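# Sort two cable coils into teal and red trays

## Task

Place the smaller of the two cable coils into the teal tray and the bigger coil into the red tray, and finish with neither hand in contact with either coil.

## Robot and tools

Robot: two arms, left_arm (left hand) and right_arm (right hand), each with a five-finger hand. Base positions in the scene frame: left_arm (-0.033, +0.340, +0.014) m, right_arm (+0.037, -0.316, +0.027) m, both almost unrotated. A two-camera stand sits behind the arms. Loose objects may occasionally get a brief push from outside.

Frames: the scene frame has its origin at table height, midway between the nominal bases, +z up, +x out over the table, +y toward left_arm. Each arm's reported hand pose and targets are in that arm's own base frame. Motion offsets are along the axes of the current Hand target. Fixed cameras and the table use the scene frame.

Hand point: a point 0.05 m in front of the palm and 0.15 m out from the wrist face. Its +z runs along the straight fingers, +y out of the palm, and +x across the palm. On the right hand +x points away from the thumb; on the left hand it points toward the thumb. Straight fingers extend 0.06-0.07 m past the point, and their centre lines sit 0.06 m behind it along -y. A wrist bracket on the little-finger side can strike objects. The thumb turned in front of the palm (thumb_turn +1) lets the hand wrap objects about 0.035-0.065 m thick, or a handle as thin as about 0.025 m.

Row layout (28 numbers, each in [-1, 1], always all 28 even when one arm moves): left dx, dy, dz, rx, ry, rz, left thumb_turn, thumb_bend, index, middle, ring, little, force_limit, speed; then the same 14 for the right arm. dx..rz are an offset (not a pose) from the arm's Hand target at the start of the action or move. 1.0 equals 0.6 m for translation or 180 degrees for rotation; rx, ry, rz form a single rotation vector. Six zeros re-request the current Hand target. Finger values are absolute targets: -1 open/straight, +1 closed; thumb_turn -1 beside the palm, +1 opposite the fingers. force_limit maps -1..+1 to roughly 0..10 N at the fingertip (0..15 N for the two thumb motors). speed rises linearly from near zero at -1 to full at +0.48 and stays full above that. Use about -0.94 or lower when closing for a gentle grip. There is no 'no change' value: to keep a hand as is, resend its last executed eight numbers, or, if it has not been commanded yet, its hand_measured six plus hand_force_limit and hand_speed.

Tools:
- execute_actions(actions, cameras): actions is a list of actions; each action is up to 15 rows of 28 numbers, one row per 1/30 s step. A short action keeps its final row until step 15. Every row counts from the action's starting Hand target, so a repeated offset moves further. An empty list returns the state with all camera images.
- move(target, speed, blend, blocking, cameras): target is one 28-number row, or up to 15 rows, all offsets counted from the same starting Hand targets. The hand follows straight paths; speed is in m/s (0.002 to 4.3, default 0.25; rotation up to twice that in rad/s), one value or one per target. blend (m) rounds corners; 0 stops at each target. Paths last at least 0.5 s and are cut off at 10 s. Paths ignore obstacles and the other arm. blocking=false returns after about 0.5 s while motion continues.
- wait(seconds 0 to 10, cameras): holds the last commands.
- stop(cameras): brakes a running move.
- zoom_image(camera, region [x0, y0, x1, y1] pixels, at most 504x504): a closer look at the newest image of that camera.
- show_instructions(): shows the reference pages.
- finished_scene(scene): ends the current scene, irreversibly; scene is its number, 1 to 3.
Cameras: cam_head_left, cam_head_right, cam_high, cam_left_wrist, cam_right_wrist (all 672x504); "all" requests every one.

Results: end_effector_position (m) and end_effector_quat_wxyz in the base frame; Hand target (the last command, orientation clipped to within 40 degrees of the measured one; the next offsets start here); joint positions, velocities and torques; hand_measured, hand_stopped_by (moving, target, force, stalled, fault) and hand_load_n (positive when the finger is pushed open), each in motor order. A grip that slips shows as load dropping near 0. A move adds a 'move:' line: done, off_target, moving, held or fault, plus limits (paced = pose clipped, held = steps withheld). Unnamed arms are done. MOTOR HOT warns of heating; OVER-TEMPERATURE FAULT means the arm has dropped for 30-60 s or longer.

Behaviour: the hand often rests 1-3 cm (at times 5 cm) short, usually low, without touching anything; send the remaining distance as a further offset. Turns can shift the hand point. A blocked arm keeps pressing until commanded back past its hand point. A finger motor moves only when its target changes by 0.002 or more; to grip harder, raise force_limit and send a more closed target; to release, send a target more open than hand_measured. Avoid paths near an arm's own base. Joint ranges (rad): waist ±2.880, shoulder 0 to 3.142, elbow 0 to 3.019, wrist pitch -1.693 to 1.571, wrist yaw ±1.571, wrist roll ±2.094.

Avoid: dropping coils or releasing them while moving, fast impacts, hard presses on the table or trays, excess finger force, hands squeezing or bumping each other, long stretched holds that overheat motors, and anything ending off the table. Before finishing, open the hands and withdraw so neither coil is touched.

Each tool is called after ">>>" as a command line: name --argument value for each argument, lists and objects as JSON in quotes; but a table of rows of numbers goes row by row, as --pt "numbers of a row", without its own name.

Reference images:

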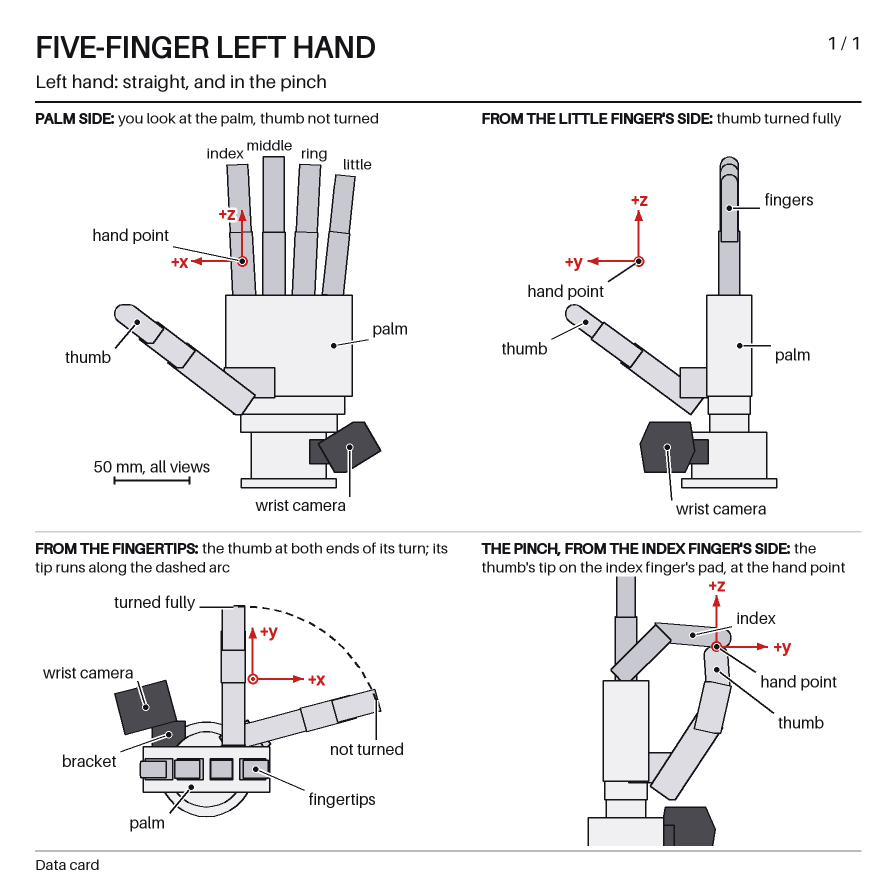

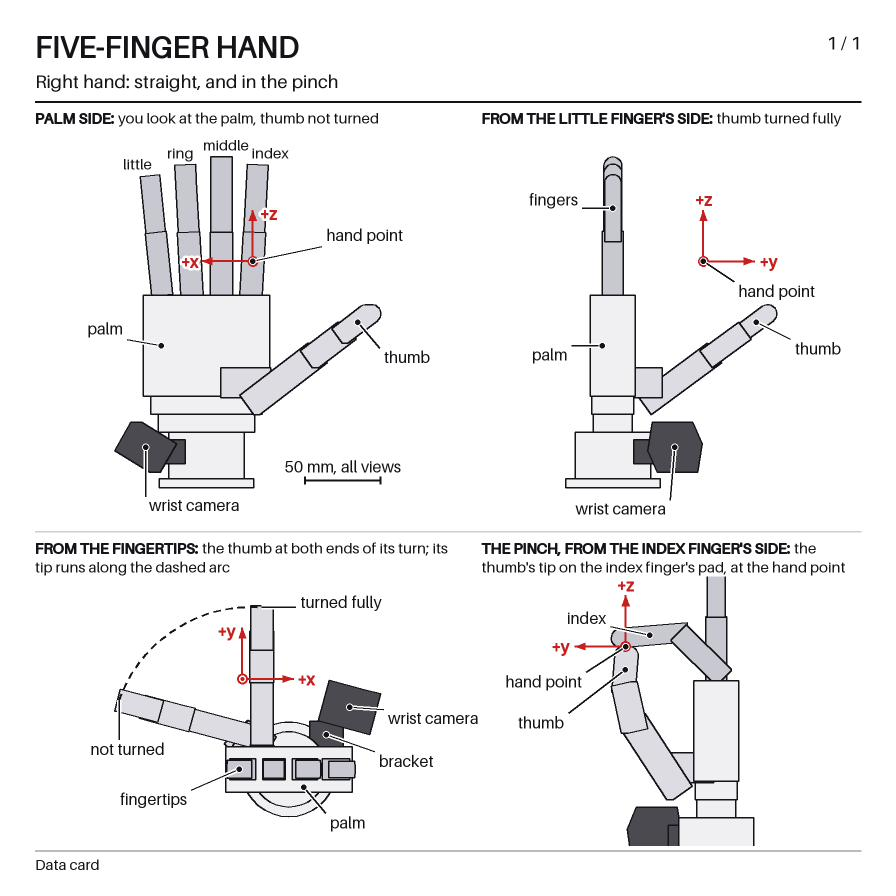

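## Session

>>> execute_actions --actions '[]'

>>> zoom_image --camera "cam_head_left" --region '[300, 180, 440, 320]'

>>> zoom_image --camera "cam_high" --region '[300, 180, 480, 320]'

Scene clock: 0.00 s.
left_arm: end_effector_position=(+0.4986, -0.2807, +0.1826) hand_measured=(-1.000, -1.000, -1.000, -1.000, -1.000, -1.000) hand_load_n=(+0.0, -0.5, +0.0, +0.0, +0.0, +0.0) hand_stopped_by=(target, target, target, target, target, target) hand_force_limit=0.00 hand_speed=-0.80 end_effector_quat_wxyz=(+0.498, -0.102, +0.861, -0.031) | right_arm: end_effector_position=(+0.5186, +0.0511, +0.3256) hand_measured=(-1.000, -1.000, -1.000, -1.000, -1.000, -1.000) hand_load_n=(+0.0, +0.0, +0.0, +0.0, +0.0, +0.0) hand_stopped_by=(target, target, target, target, target, target) hand_force_limit=0.00 hand_speed=-0.80 end_effector_quat_wxyz=(+0.109, +0.872, +0.183, +0.441)
Joint positions: left_arm=[-0.767 1.555 1.162 -0.314 -0.685 0.894] | right_arm=[0.33 1.194 1.138 -0.605 0.294 -1.799]
Joint velocities: within noise
Joint torques (N m): no reading
Heat: left arm: hottest elbow 30 °C; right arm: hottest shoulder 31 °C.
Hand target: left_arm +0.5054, -0.2872, +0.2002; +0.509, -0.109, +0.853, -0.045 | right_arm +0.5238, +0.0529, +0.3455; +0.107, +0.864, +0.178, +0.458

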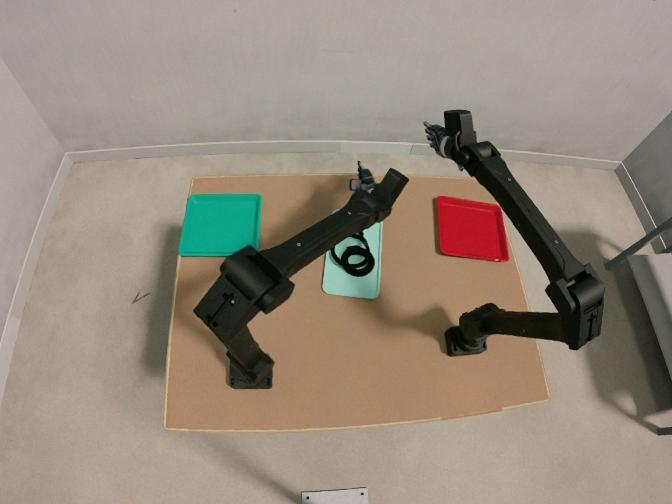

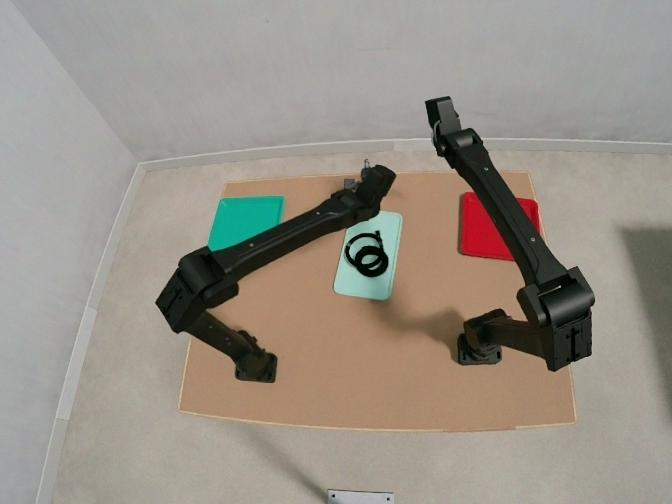

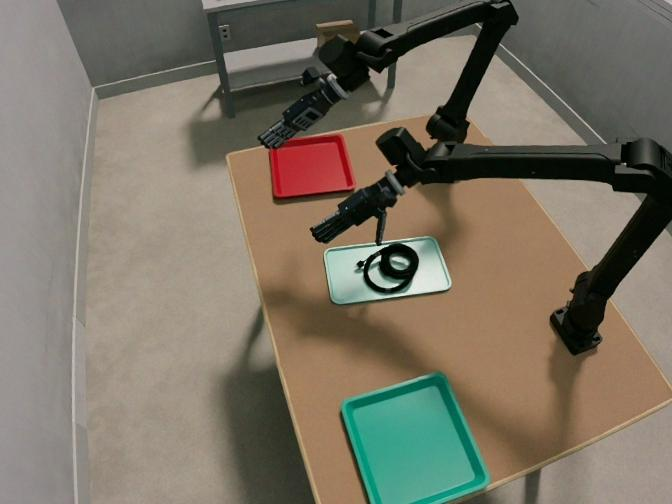

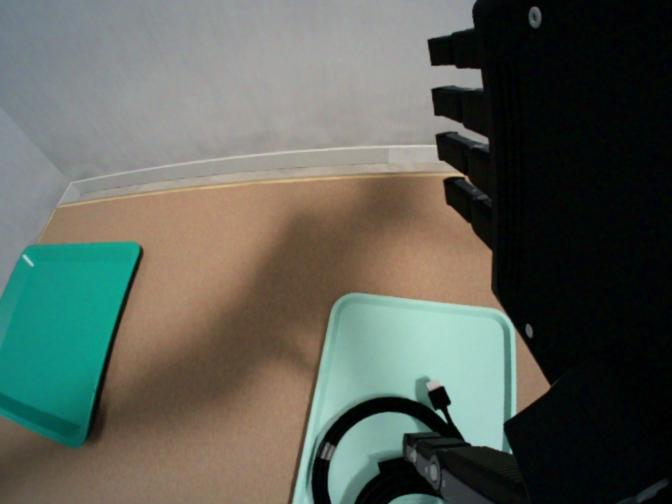

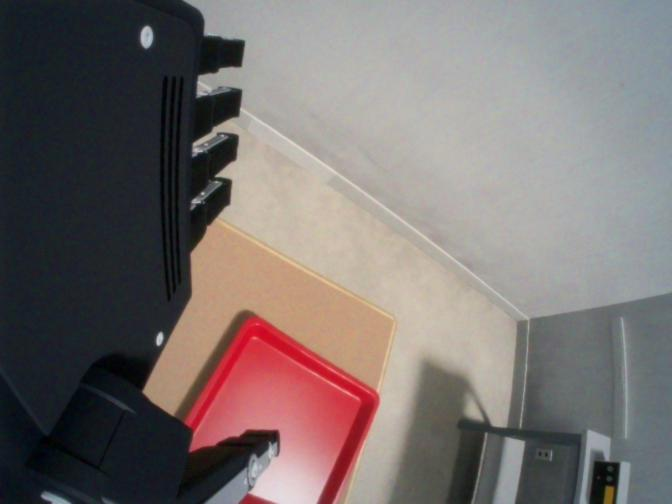

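Scaled by 3.600 from the camera's 672x504 image, which has a finer 960x720 frame.

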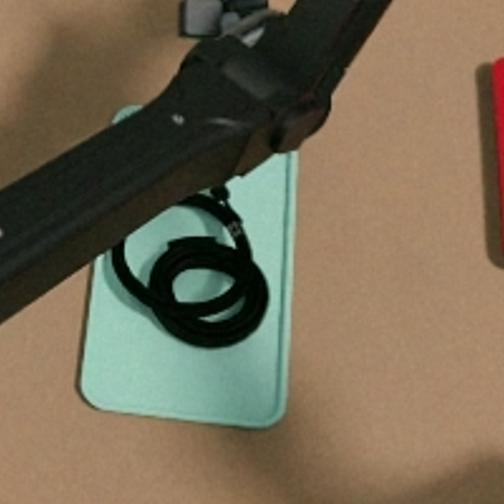

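Scaled by 2.800 from the camera's 672x504 image, which has a finer 960x720 frame.

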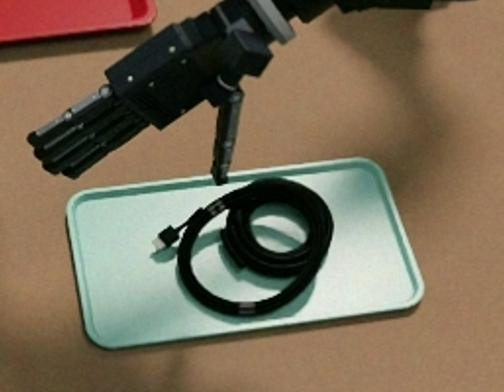

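>>> move --target '[0.0567,0.241,-0.2652,-0.0325,-0.0267,-0.4523,1,-0.8,-0.3,-0.3,-1,-1,-0.4,0,0,0,0,0,0,0,-1,-1,-1,-1,-1,-1,0,-0.8]' --cameras '["all"]' --speed 0.3

>>> zoom_image --camera "cam_head_left" --region '[310, 200, 400, 310]'

>>> zoom_image --camera "cam_high" --region '[320, 220, 460, 320]'

>>> zoom_image --camera "cam_head_right" --region '[320, 200, 410, 310]'

Scene clock: 4.73 s.
left_arm: end_effector_position=(+0.3310, -0.1638, +0.2231) hand_measured=(+1.000, -0.800, -0.300, -0.300, -1.000, -1.000) hand_load_n=(+0.0, +0.0, +0.0, +0.0, +0.0, +0.0) hand_stopped_by=(target, target, target, target, target, target) hand_force_limit=-0.40 hand_speed=0.00 end_effector_quat_wxyz=(-0.385, +0.657, -0.561, +0.325) | right_arm: end_effector_position=(+0.5186, +0.0511, +0.3256) hand_measured=(-1.000, -1.000, -1.000, -1.000, -1.000, -1.000) hand_load_n=(+0.0, +0.0, +0.0, +0.0, +0.5, +0.0) hand_stopped_by=(target, target, target, target, target, target) hand_force_limit=0.00 hand_speed=-0.80 end_effector_quat_wxyz=(+0.109, +0.872, +0.183, +0.441)
Joint positions: left_arm=[-0.69 0.804 0.724 -0.63 -0.714 -0.508] | right_arm=[0.33 1.194 1.138 -0.605 0.294 -1.799]
Joint torques (N m): left_arm=[1.96 -3.96 9.43 0.84 -0.38 -0.22] | right_arm=[-0.44 -10.23 10.18 2.09 0.19 -0.03]
Heat: left arm: hottest elbow 31 °C; right arm: hottest shoulder 31 °C.
Hand target: left_arm +0.3300, -0.1598, +0.2201; -0.383, +0.664, -0.557, +0.321 | right_arm +0.5238, +0.0529, +0.3455; +0.107, +0.864, +0.178, +0.458
Off the commanded pose: left_arm 0.005 m, 1 deg | right_arm 0.021 m, 2 deg.
move: off_target (right_arm)

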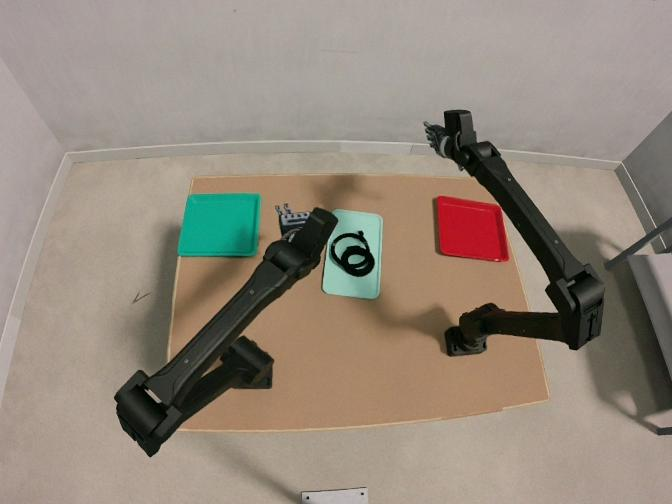

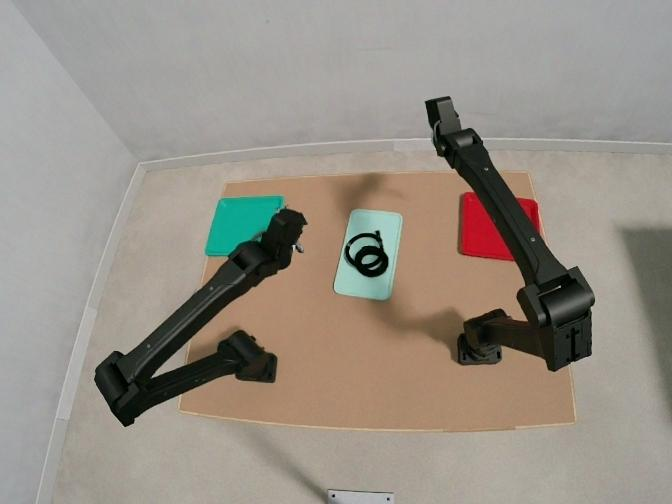

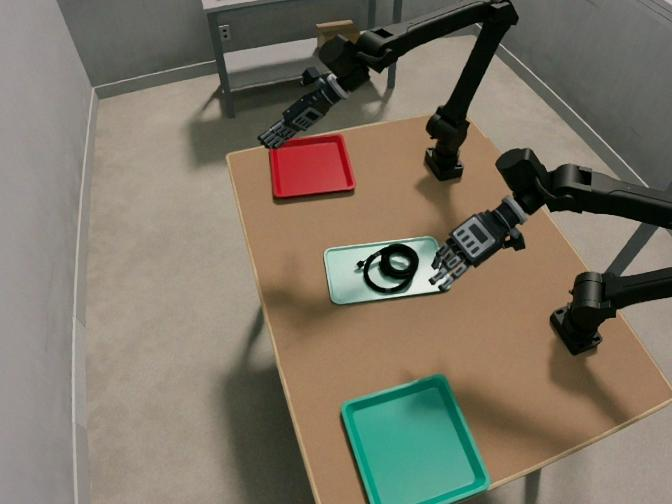

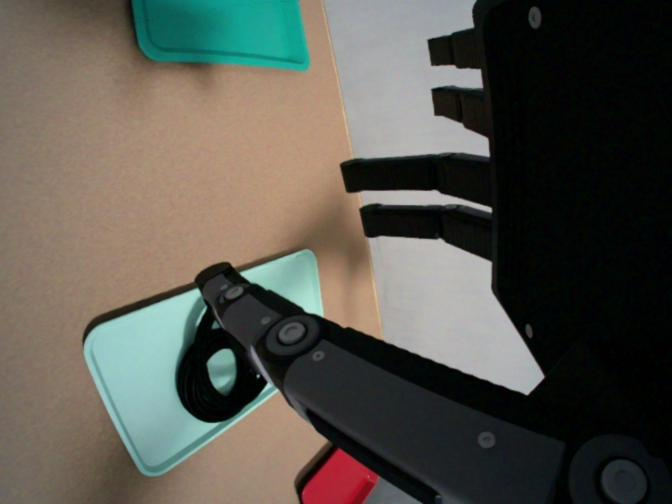

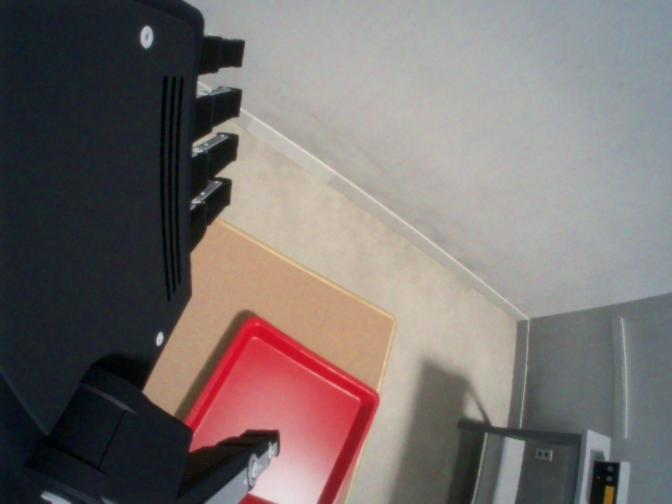

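Scaled by 4.582 from the camera's 672x504 image, which has a finer 960x720 frame.

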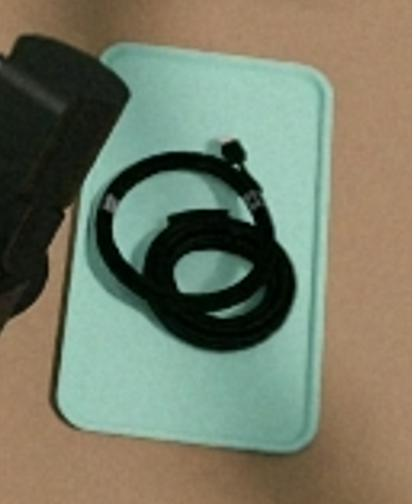

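Scaled by 3.600 from the camera's 672x504 image, which has a finer 960x720 frame.

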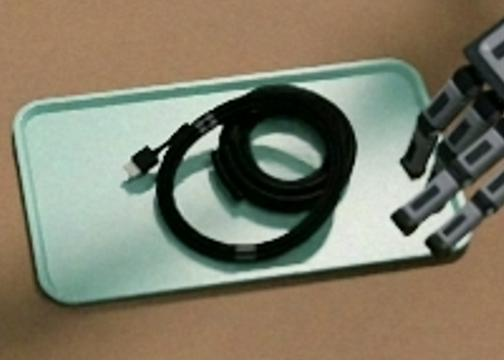

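Scaled by 4.582 from the camera's 672x504 image, which has a finer 960x720 frame.

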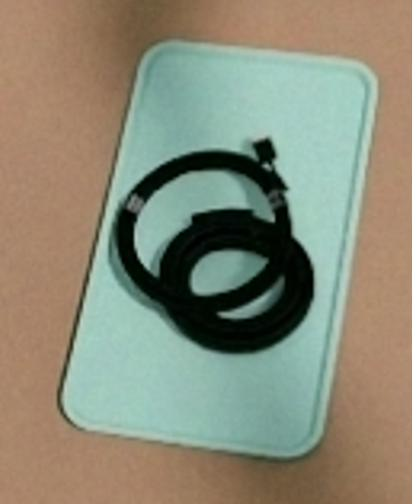

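>>> move --target '[-0.1893,-0.0347,-0.04,0,0,0,1,-0.8,-0.3,-0.3,-1,-1,-0.4,0,-0.1937,-0.6815,-0.0138,0.1323,-0.0563,0.55,1,-0.45,-0.25,-0.25,-1,-1,-0.4,0]' --cameras '["all"]' --speed 0.35

>>> zoom_image --camera "cam_head_left" --region '[310, 190, 410, 300]'

>>> zoom_image --camera "cam_high" --region '[320, 200, 460, 320]'

>>> zoom_image --camera "cam_head_right" --region '[320, 190, 420, 300]'

Scene clock: 10.00 s.
left_arm: end_effector_position=(+0.3038, -0.0537, +0.2538) hand_measured=(+1.000, -0.800, -0.300, -0.300, -1.000, -1.000) hand_load_n=(+0.0, +0.0, -0.5, +0.5, +0.0, +0.0) hand_stopped_by=(target, target, target, target, target, target) hand_force_limit=-0.40 hand_speed=0.00 end_effector_quat_wxyz=(-0.382, +0.665, -0.552, +0.328) | right_arm: end_effector_position=(+0.3679, +0.3729, +0.1126) hand_measured=(+1.000, -0.450, -0.250, -0.250, -1.000, -1.000) hand_load_n=(+0.0, +0.0, +0.0, +0.0, +0.0, +0.0) hand_stopped_by=(target, target, target, target, target, target) hand_force_limit=-0.40 hand_speed=0.00 end_effector_quat_wxyz=(-0.408, +0.739, -0.464, +0.269)
Joint positions: left_arm=[-0.273 0.524 0.688 -0.725 -0.38 -0.245] | right_arm=[0.845 1.354 0.78 -0.016 0.353 0.205]
Joint velocities: left_arm=[0.005 -0.015 -0.002 0.022 0.051 -0.154] | right_arm=[within noise]
Joint torques (N m): left_arm=[1.85 -1.73 9.57 1.25 -0.18 0.14] | right_arm=[-0.09 -10.4 7.42 2.86 0.28 0.09]
Heat: left arm: hottest elbow 31 °C; right arm: hottest shoulder 31 °C.
Hand target: left_arm +0.3000, -0.0498, +0.2503; -0.383, +0.663, -0.557, +0.321 | right_arm +0.3714, +0.3795, +0.1199; -0.421, +0.731, -0.465, +0.269
Off the commanded pose: left_arm 0.007 m, 1 deg | right_arm 0.011 m, 2 deg.
move: off_target (right_arm)

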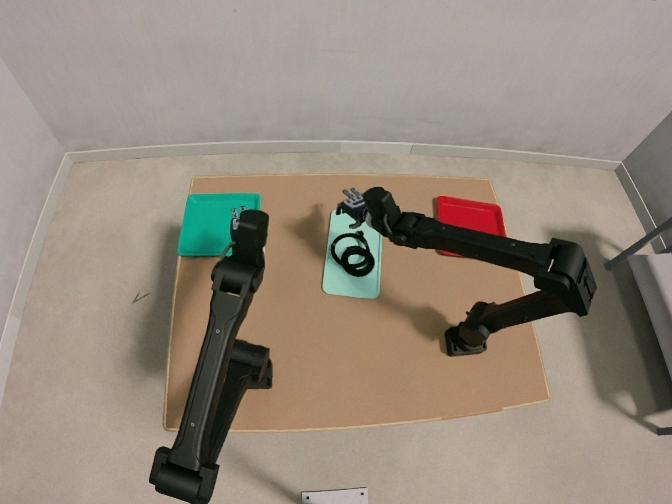

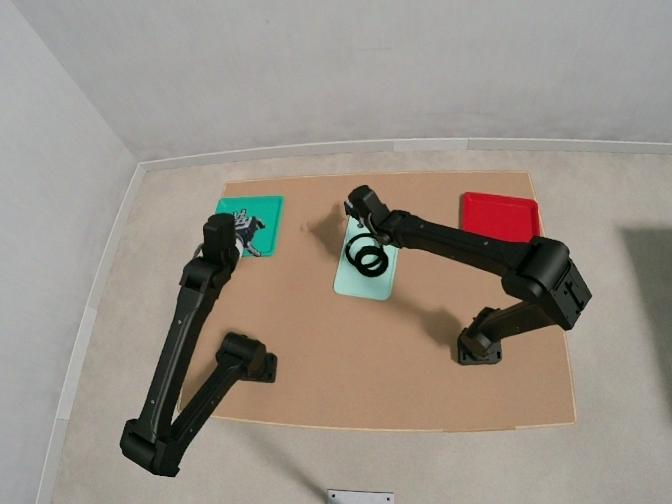

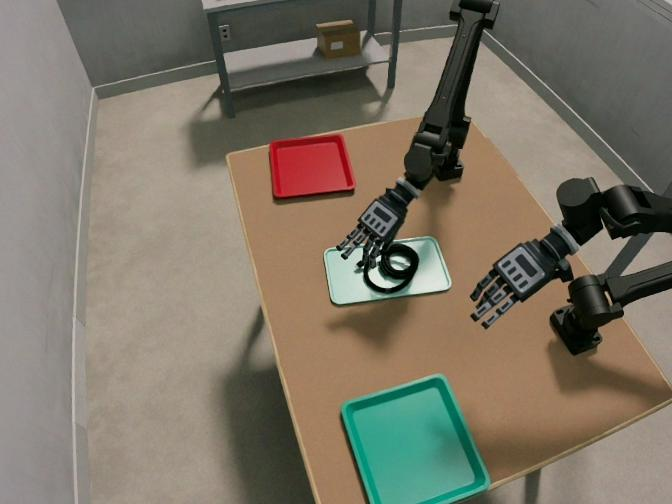

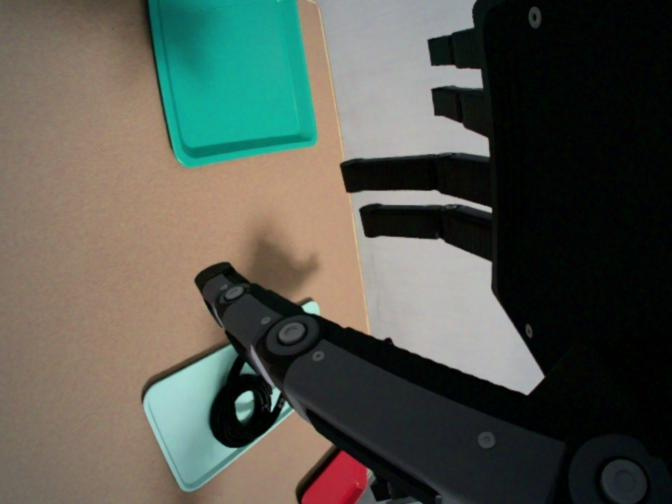

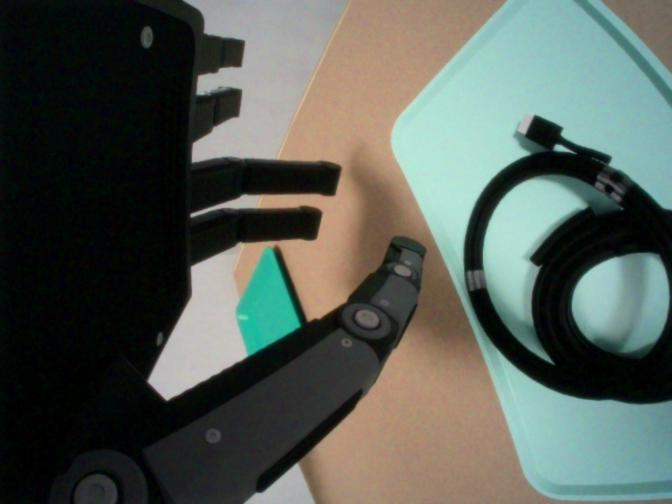

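Scaled by 4.582 from the camera's 672x504 image, which has a finer 960x720 frame.

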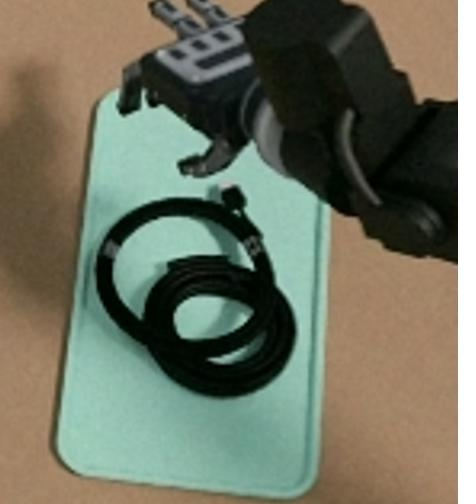

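Scaled by 3.600 from the camera's 672x504 image, which has a finer 960x720 frame.

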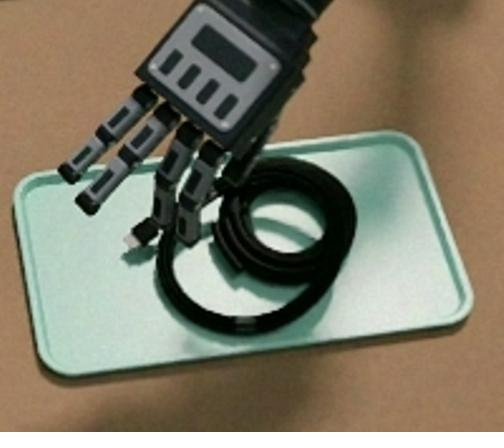

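Scaled by 4.582 from the camera's 672x504 image, which has a finer 960x720 frame.

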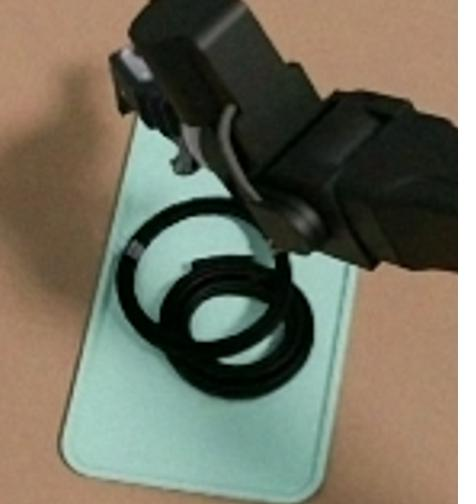

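>>> move --target '[0,0,0,0,0,0,1,-0.8,-0.3,-0.3,-1,-1,-0.4,0,0,0.1077,0.0803,0,0,0,1,-0.45,-0.25,-0.25,-1,-1,-0.4,0]' --cameras '["cam_head_left","cam_head_right","cam_high","cam_right_wrist"]' --speed 0.15

>>> zoom_image --camera "cam_head_left" --region '[310, 200, 400, 290]'

>>> zoom_image --camera "cam_high" --region '[330, 200, 450, 310]'

>>> zoom_image --camera "cam_head_right" --region '[320, 200, 410, 290]'

Scene clock: 11.80 s.
left_arm: end_effector_position=(+0.3038, -0.0537, +0.2538) hand_measured=(+1.000, -0.800, -0.300, -0.300, -1.000, -1.000) hand_load_n=(+0.0, +0.0, +0.0, +0.0, +0.0, +0.0) hand_stopped_by=(target, target, target, target, target, target) hand_force_limit=-0.40 hand_speed=0.00 end_effector_quat_wxyz=(-0.382, +0.665, -0.552, +0.328) | right_arm: end_effector_position=(+0.3725, +0.3793, +0.0296) hand_measured=(+1.000, -0.450, -0.250, -0.250, -1.000, -1.000) hand_load_n=(+0.0, +0.0, +0.0, +0.0, +0.0, +0.0) hand_stopped_by=(target, target, target, target, target, target) hand_force_limit=-0.40 hand_speed=0.00 end_effector_quat_wxyz=(-0.406, +0.741, -0.463, +0.267)
Joint positions: left_arm=[-0.273 0.524 0.688 -0.725 -0.38 -0.245] | right_arm=[0.845 1.55 0.708 0.247 0.349 0.205]
Joint torques (N m): left_arm=[1.85 -1.96 9.44 1.16 -0.15 0.11] | right_arm=[-0.97 -12.22 6.28 2.81 0.11 0]
Heat: left arm: hottest elbow 31 °C; right arm: hottest shoulder 31 °C.
Hand target: left_arm +0.3000, -0.0498, +0.2503; -0.383, +0.664, -0.557, +0.321 | right_arm +0.3799, +0.3833, +0.0398; -0.421, +0.731, -0.465, +0.269
Off the commanded pose: left_arm 0.006 m, 1 deg | right_arm 0.013 m, 2 deg.
move: off_target (right_arm)
Images, in order (width x height): cam_head_left 672x504, cam_head_right 672x504, cam_high 672x504, cam_right_wrist 672x504.

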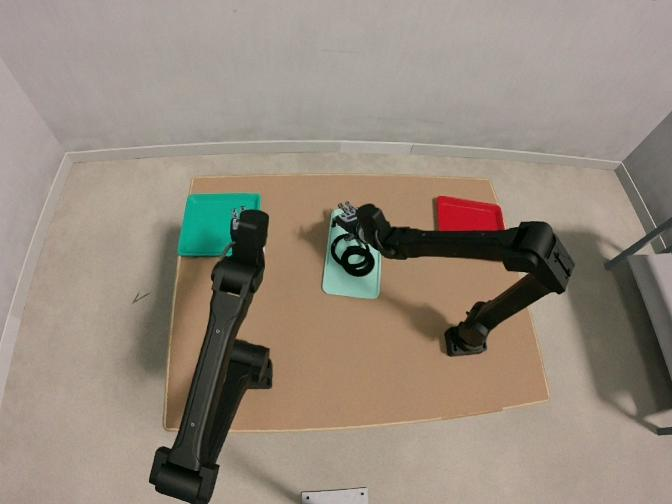

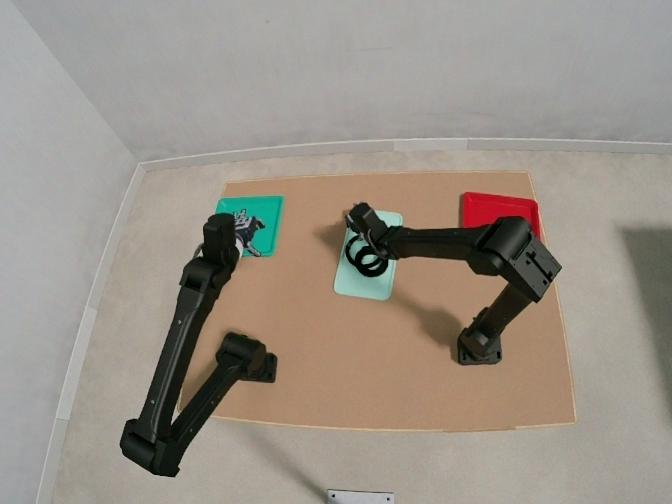

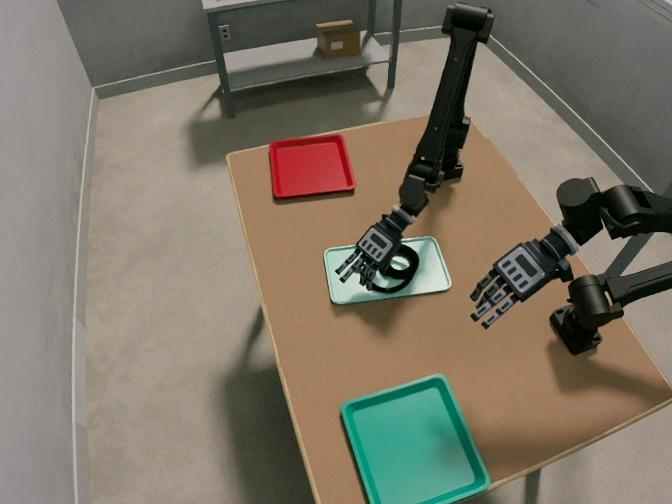

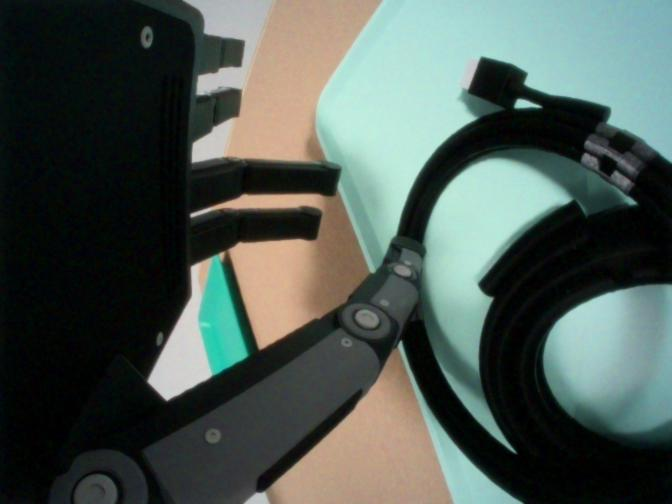

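Scaled by 5.600 from the camera's 672x504 image, which has a finer 960x720 frame.

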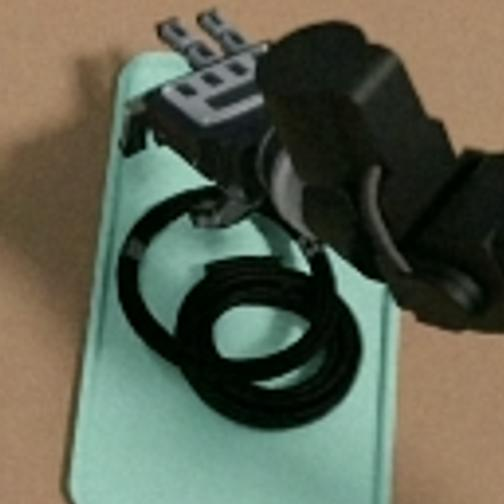

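Scaled by 4.200 from the camera's 672x504 image, which has a finer 960x720 frame.

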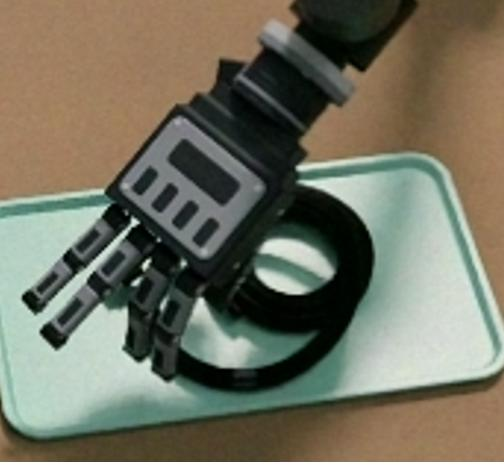

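Scaled by 5.600 from the camera's 672x504 image, which has a finer 960x720 frame.

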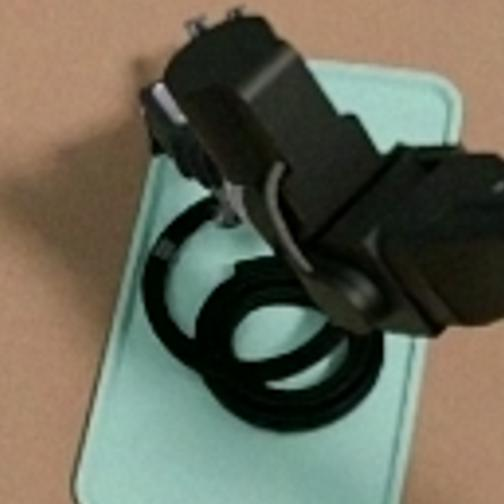

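>>> move --target '[0,0,0,0,0,0,1,-0.8,-0.3,-0.3,-1,-1,-0.4,0,0,0.0392,0.0355,0,0,0,1,-0.45,-0.25,-0.25,-1,-1,-0.4,0]' --cameras '["cam_head_left","cam_head_right","cam_high","cam_right_wrist"]' --speed 0.08

>>> zoom_image --camera "cam_head_left" --region '[320, 210, 390, 280]'

>>> zoom_image --camera "cam_high" --region '[340, 220, 430, 310]'

>>> zoom_image --camera "cam_head_right" --region '[330, 210, 400, 280]'

Scene clock: 13.27 s.
left_arm: end_effector_position=(+0.3038, -0.0537, +0.2538) hand_measured=(+1.000, -0.800, -0.300, -0.300, -1.000, -1.000) hand_load_n=(+0.0, +0.0, -0.5, +0.0, +0.0, +0.0) hand_stopped_by=(target, target, target, target, target, target) hand_force_limit=-0.40 hand_speed=0.00 end_effector_quat_wxyz=(-0.382, +0.665, -0.552, +0.328) | right_arm: end_effector_position=(+0.3801, +0.3852, +0.0040) hand_measured=(+1.000, -0.450, -0.250, -0.250, -1.000, -1.000) hand_load_n=(+0.0, +0.0, +0.0, +0.0, +0.0, +0.0) hand_stopped_by=(target, target, target, target, target, target) hand_force_limit=-0.40 hand_speed=0.00 end_effector_quat_wxyz=(-0.412, +0.738, -0.464, +0.267)
Joint positions: left_arm=[-0.273 0.524 0.688 -0.725 -0.38 -0.245] | right_arm=[0.84 1.638 0.708 0.347 0.344 0.205]
Joint torques (N m): left_arm=[1.73 -1.38 9.46 1.13 -0.15 0.11] | right_arm=[-0.85 -12.16 5.29 2.86 0.09 -0.03]
Heat: left arm: hottest elbow 31 °C; right arm: hottest shoulder 31 °C.
Hand target: left_arm +0.3000, -0.0498, +0.2503; -0.383, +0.664, -0.557, +0.321 | right_arm +0.3860, +0.3861, +0.0088; -0.421, +0.731, -0.465, +0.269
Off the commanded pose: left_arm 0.006 m, 1 deg | right_arm 0.008 m, 1 deg.
move: done
Images, in order (width x height): cam_head_left 672x504, cam_head_right 672x504, cam_high 672x504, cam_right_wrist 672x504.

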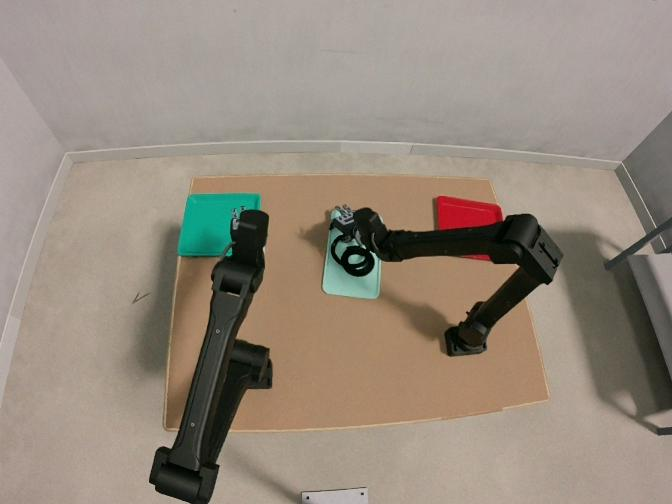

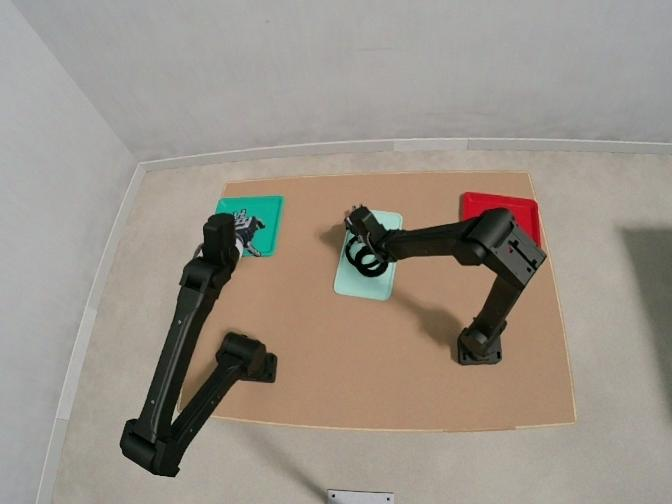

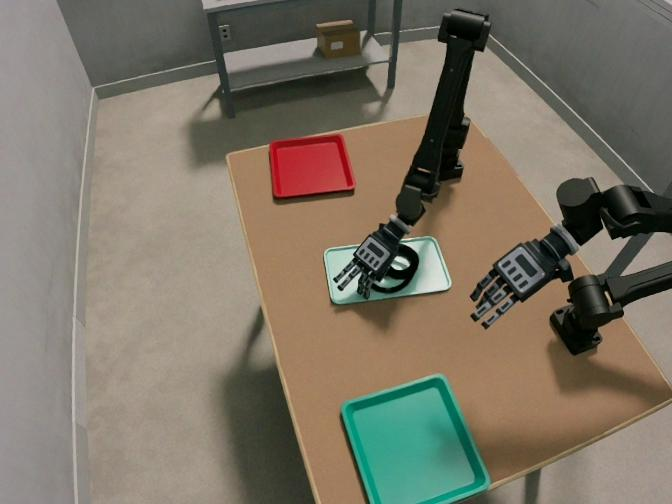

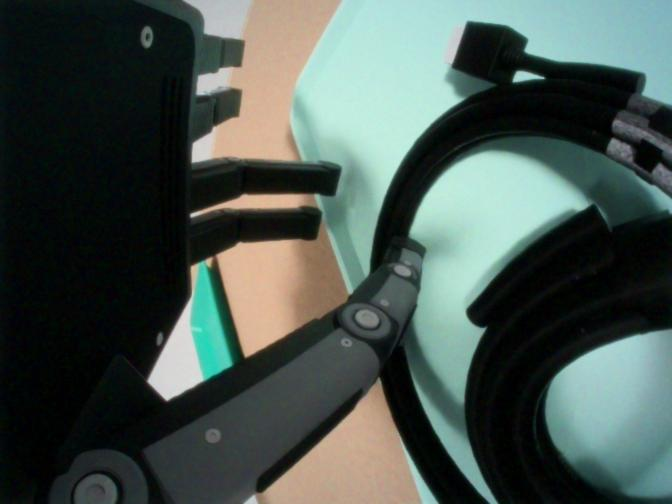

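Scaled by 7.200 from the camera's 672x504 image, which has a finer 960x720 frame.

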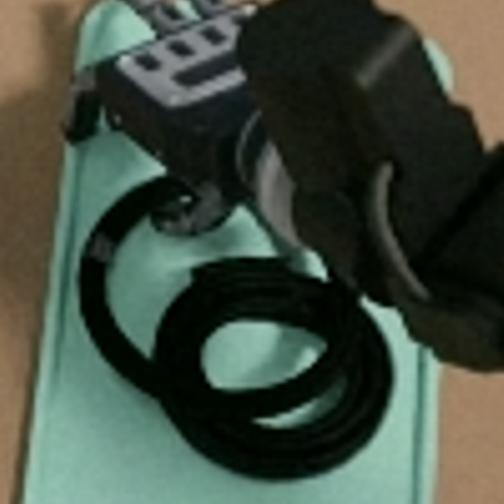

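Scaled by 5.600 from the camera's 672x504 image, which has a finer 960x720 frame.

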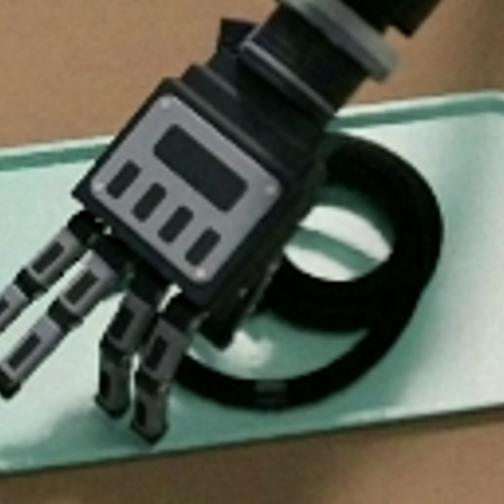

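Scaled by 7.200 from the camera's 672x504 image, which has a finer 960x720 frame.

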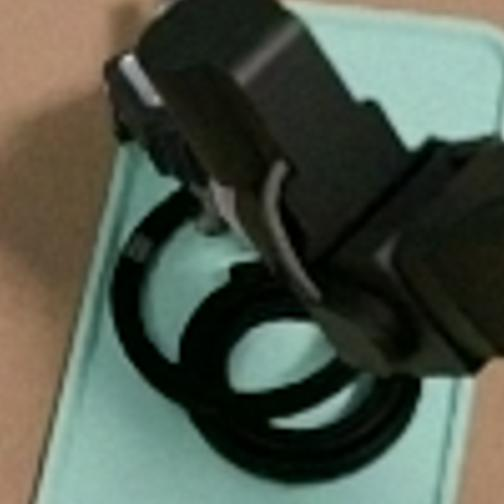

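>>> move --pt "0 0 0 0 0 0 1 -0.8 -0.3 -0.3 -1 -1 -0.4 0 0 0 0 0 0 0 1 -0.4 0 0 -1 -1 -0.4 -0.4" --pt "0 0 0 0 0 0 1 -0.8 -0.3 -0.3 -1 -1 -0.4 0 0 0.0144 0.0083 0 0 0 1 -0.4 0 0 -1 -1 -0.4 -0.4" --cameras '["cam_head_left","cam_head_right","cam_high","cam_right_wrist"]' --speed 0.05

>>> zoom_image --camera "cam_head_left" --region '[320, 210, 390, 280]'

>>> zoom_image --camera "cam_high" --region '[340, 220, 430, 310]'

Scene clock: 15.23 s.
left_arm: end_effector_position=(+0.3038, -0.0537, +0.2538) hand_measured=(+1.000, -0.800, -0.300, -0.300, -1.000, -1.000) hand_load_n=(+0.0, +0.0, +0.0, +0.0, +0.0, +0.0) hand_stopped_by=(target, target, target, target, target, target) hand_force_limit=-0.40 hand_speed=0.00 end_effector_quat_wxyz=(-0.382, +0.665, -0.552, +0.328) | right_arm: end_effector_position=(+0.3802, +0.3855, -0.0034) hand_measured=(+1.000, -0.400, +0.000, +0.000, -1.000, -1.000) hand_load_n=(+0.0, +0.0, +0.0, +0.0, -0.5, +0.0) hand_stopped_by=(target, target, target, target, target, target) hand_force_limit=-0.40 hand_speed=-0.40 end_effector_quat_wxyz=(-0.414, +0.737, -0.463, +0.267)
Joint positions: left_arm=[-0.273 0.524 0.688 -0.725 -0.38 -0.245] | right_arm=[0.84 1.659 0.701 0.38 0.343 0.205]
Joint torques (N m): left_arm=[1.73 -1.85 9.54 1.25 -0.14 0.13] | right_arm=[-1.2 -11.93 5.31 2.86 0.08 -0.02]
Heat: left arm: hottest elbow 31 °C; right arm: hottest shoulder 31 °C.
Hand target: left_arm +0.3000, -0.0498, +0.2503; -0.383, +0.664, -0.557, +0.321 | right_arm +0.3860, +0.3861, -0.0011; -0.421, +0.731, -0.465, +0.269
Off the commanded pose: left_arm 0.006 m, 1 deg | right_arm 0.006 m, 1 deg.
move: done
Images, in order (width x height): cam_head_left 672x504, cam_head_right 672x504, cam_high 672x504, cam_right_wrist 672x504.

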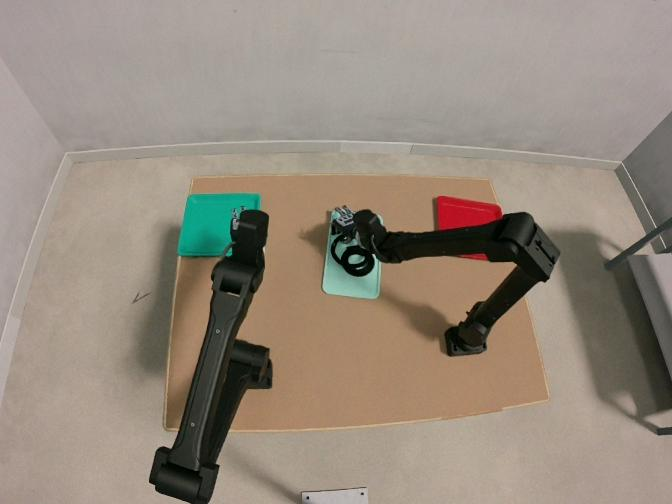

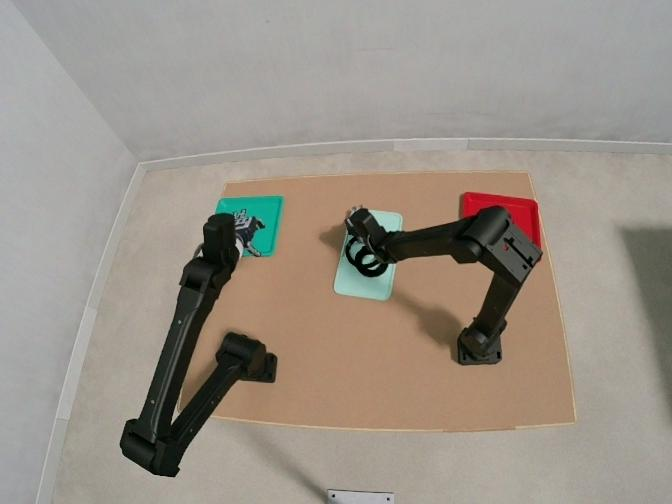

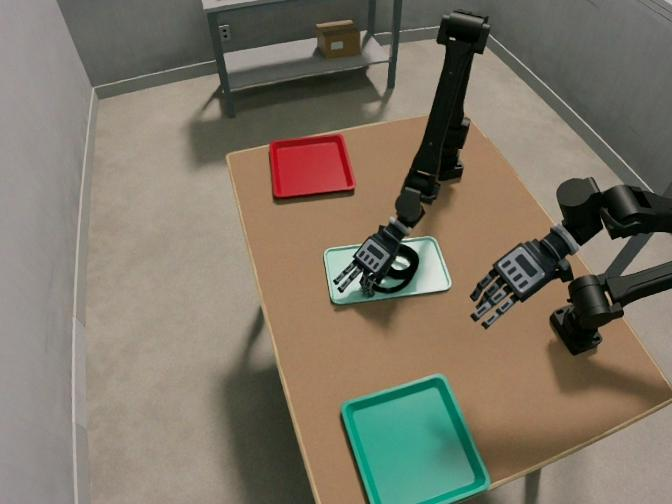

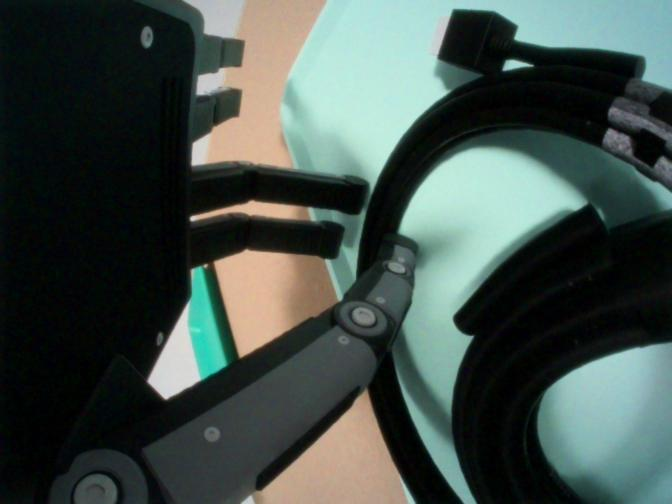

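Scaled by 7.200 from the camera's 672x504 image, which has a finer 960x720 frame.

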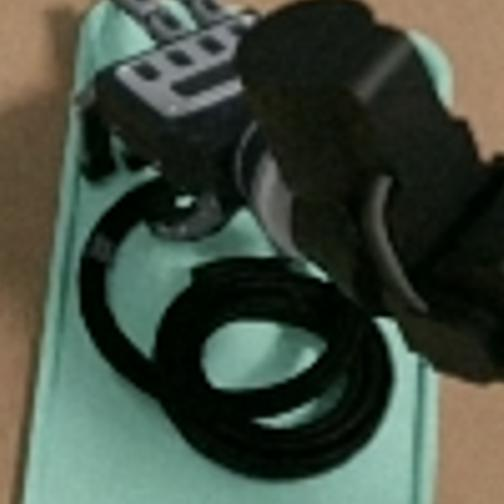

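Scaled by 5.600 from the camera's 672x504 image, which has a finer 960x720 frame.

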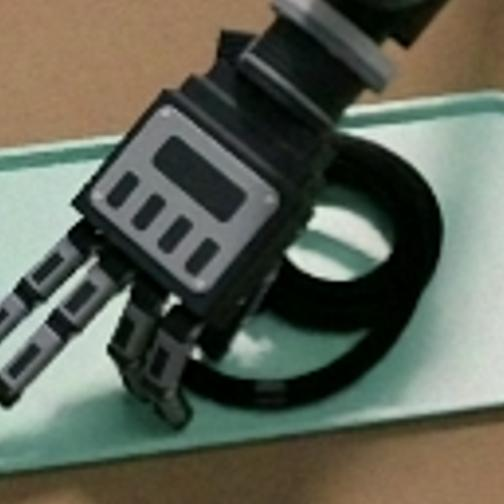

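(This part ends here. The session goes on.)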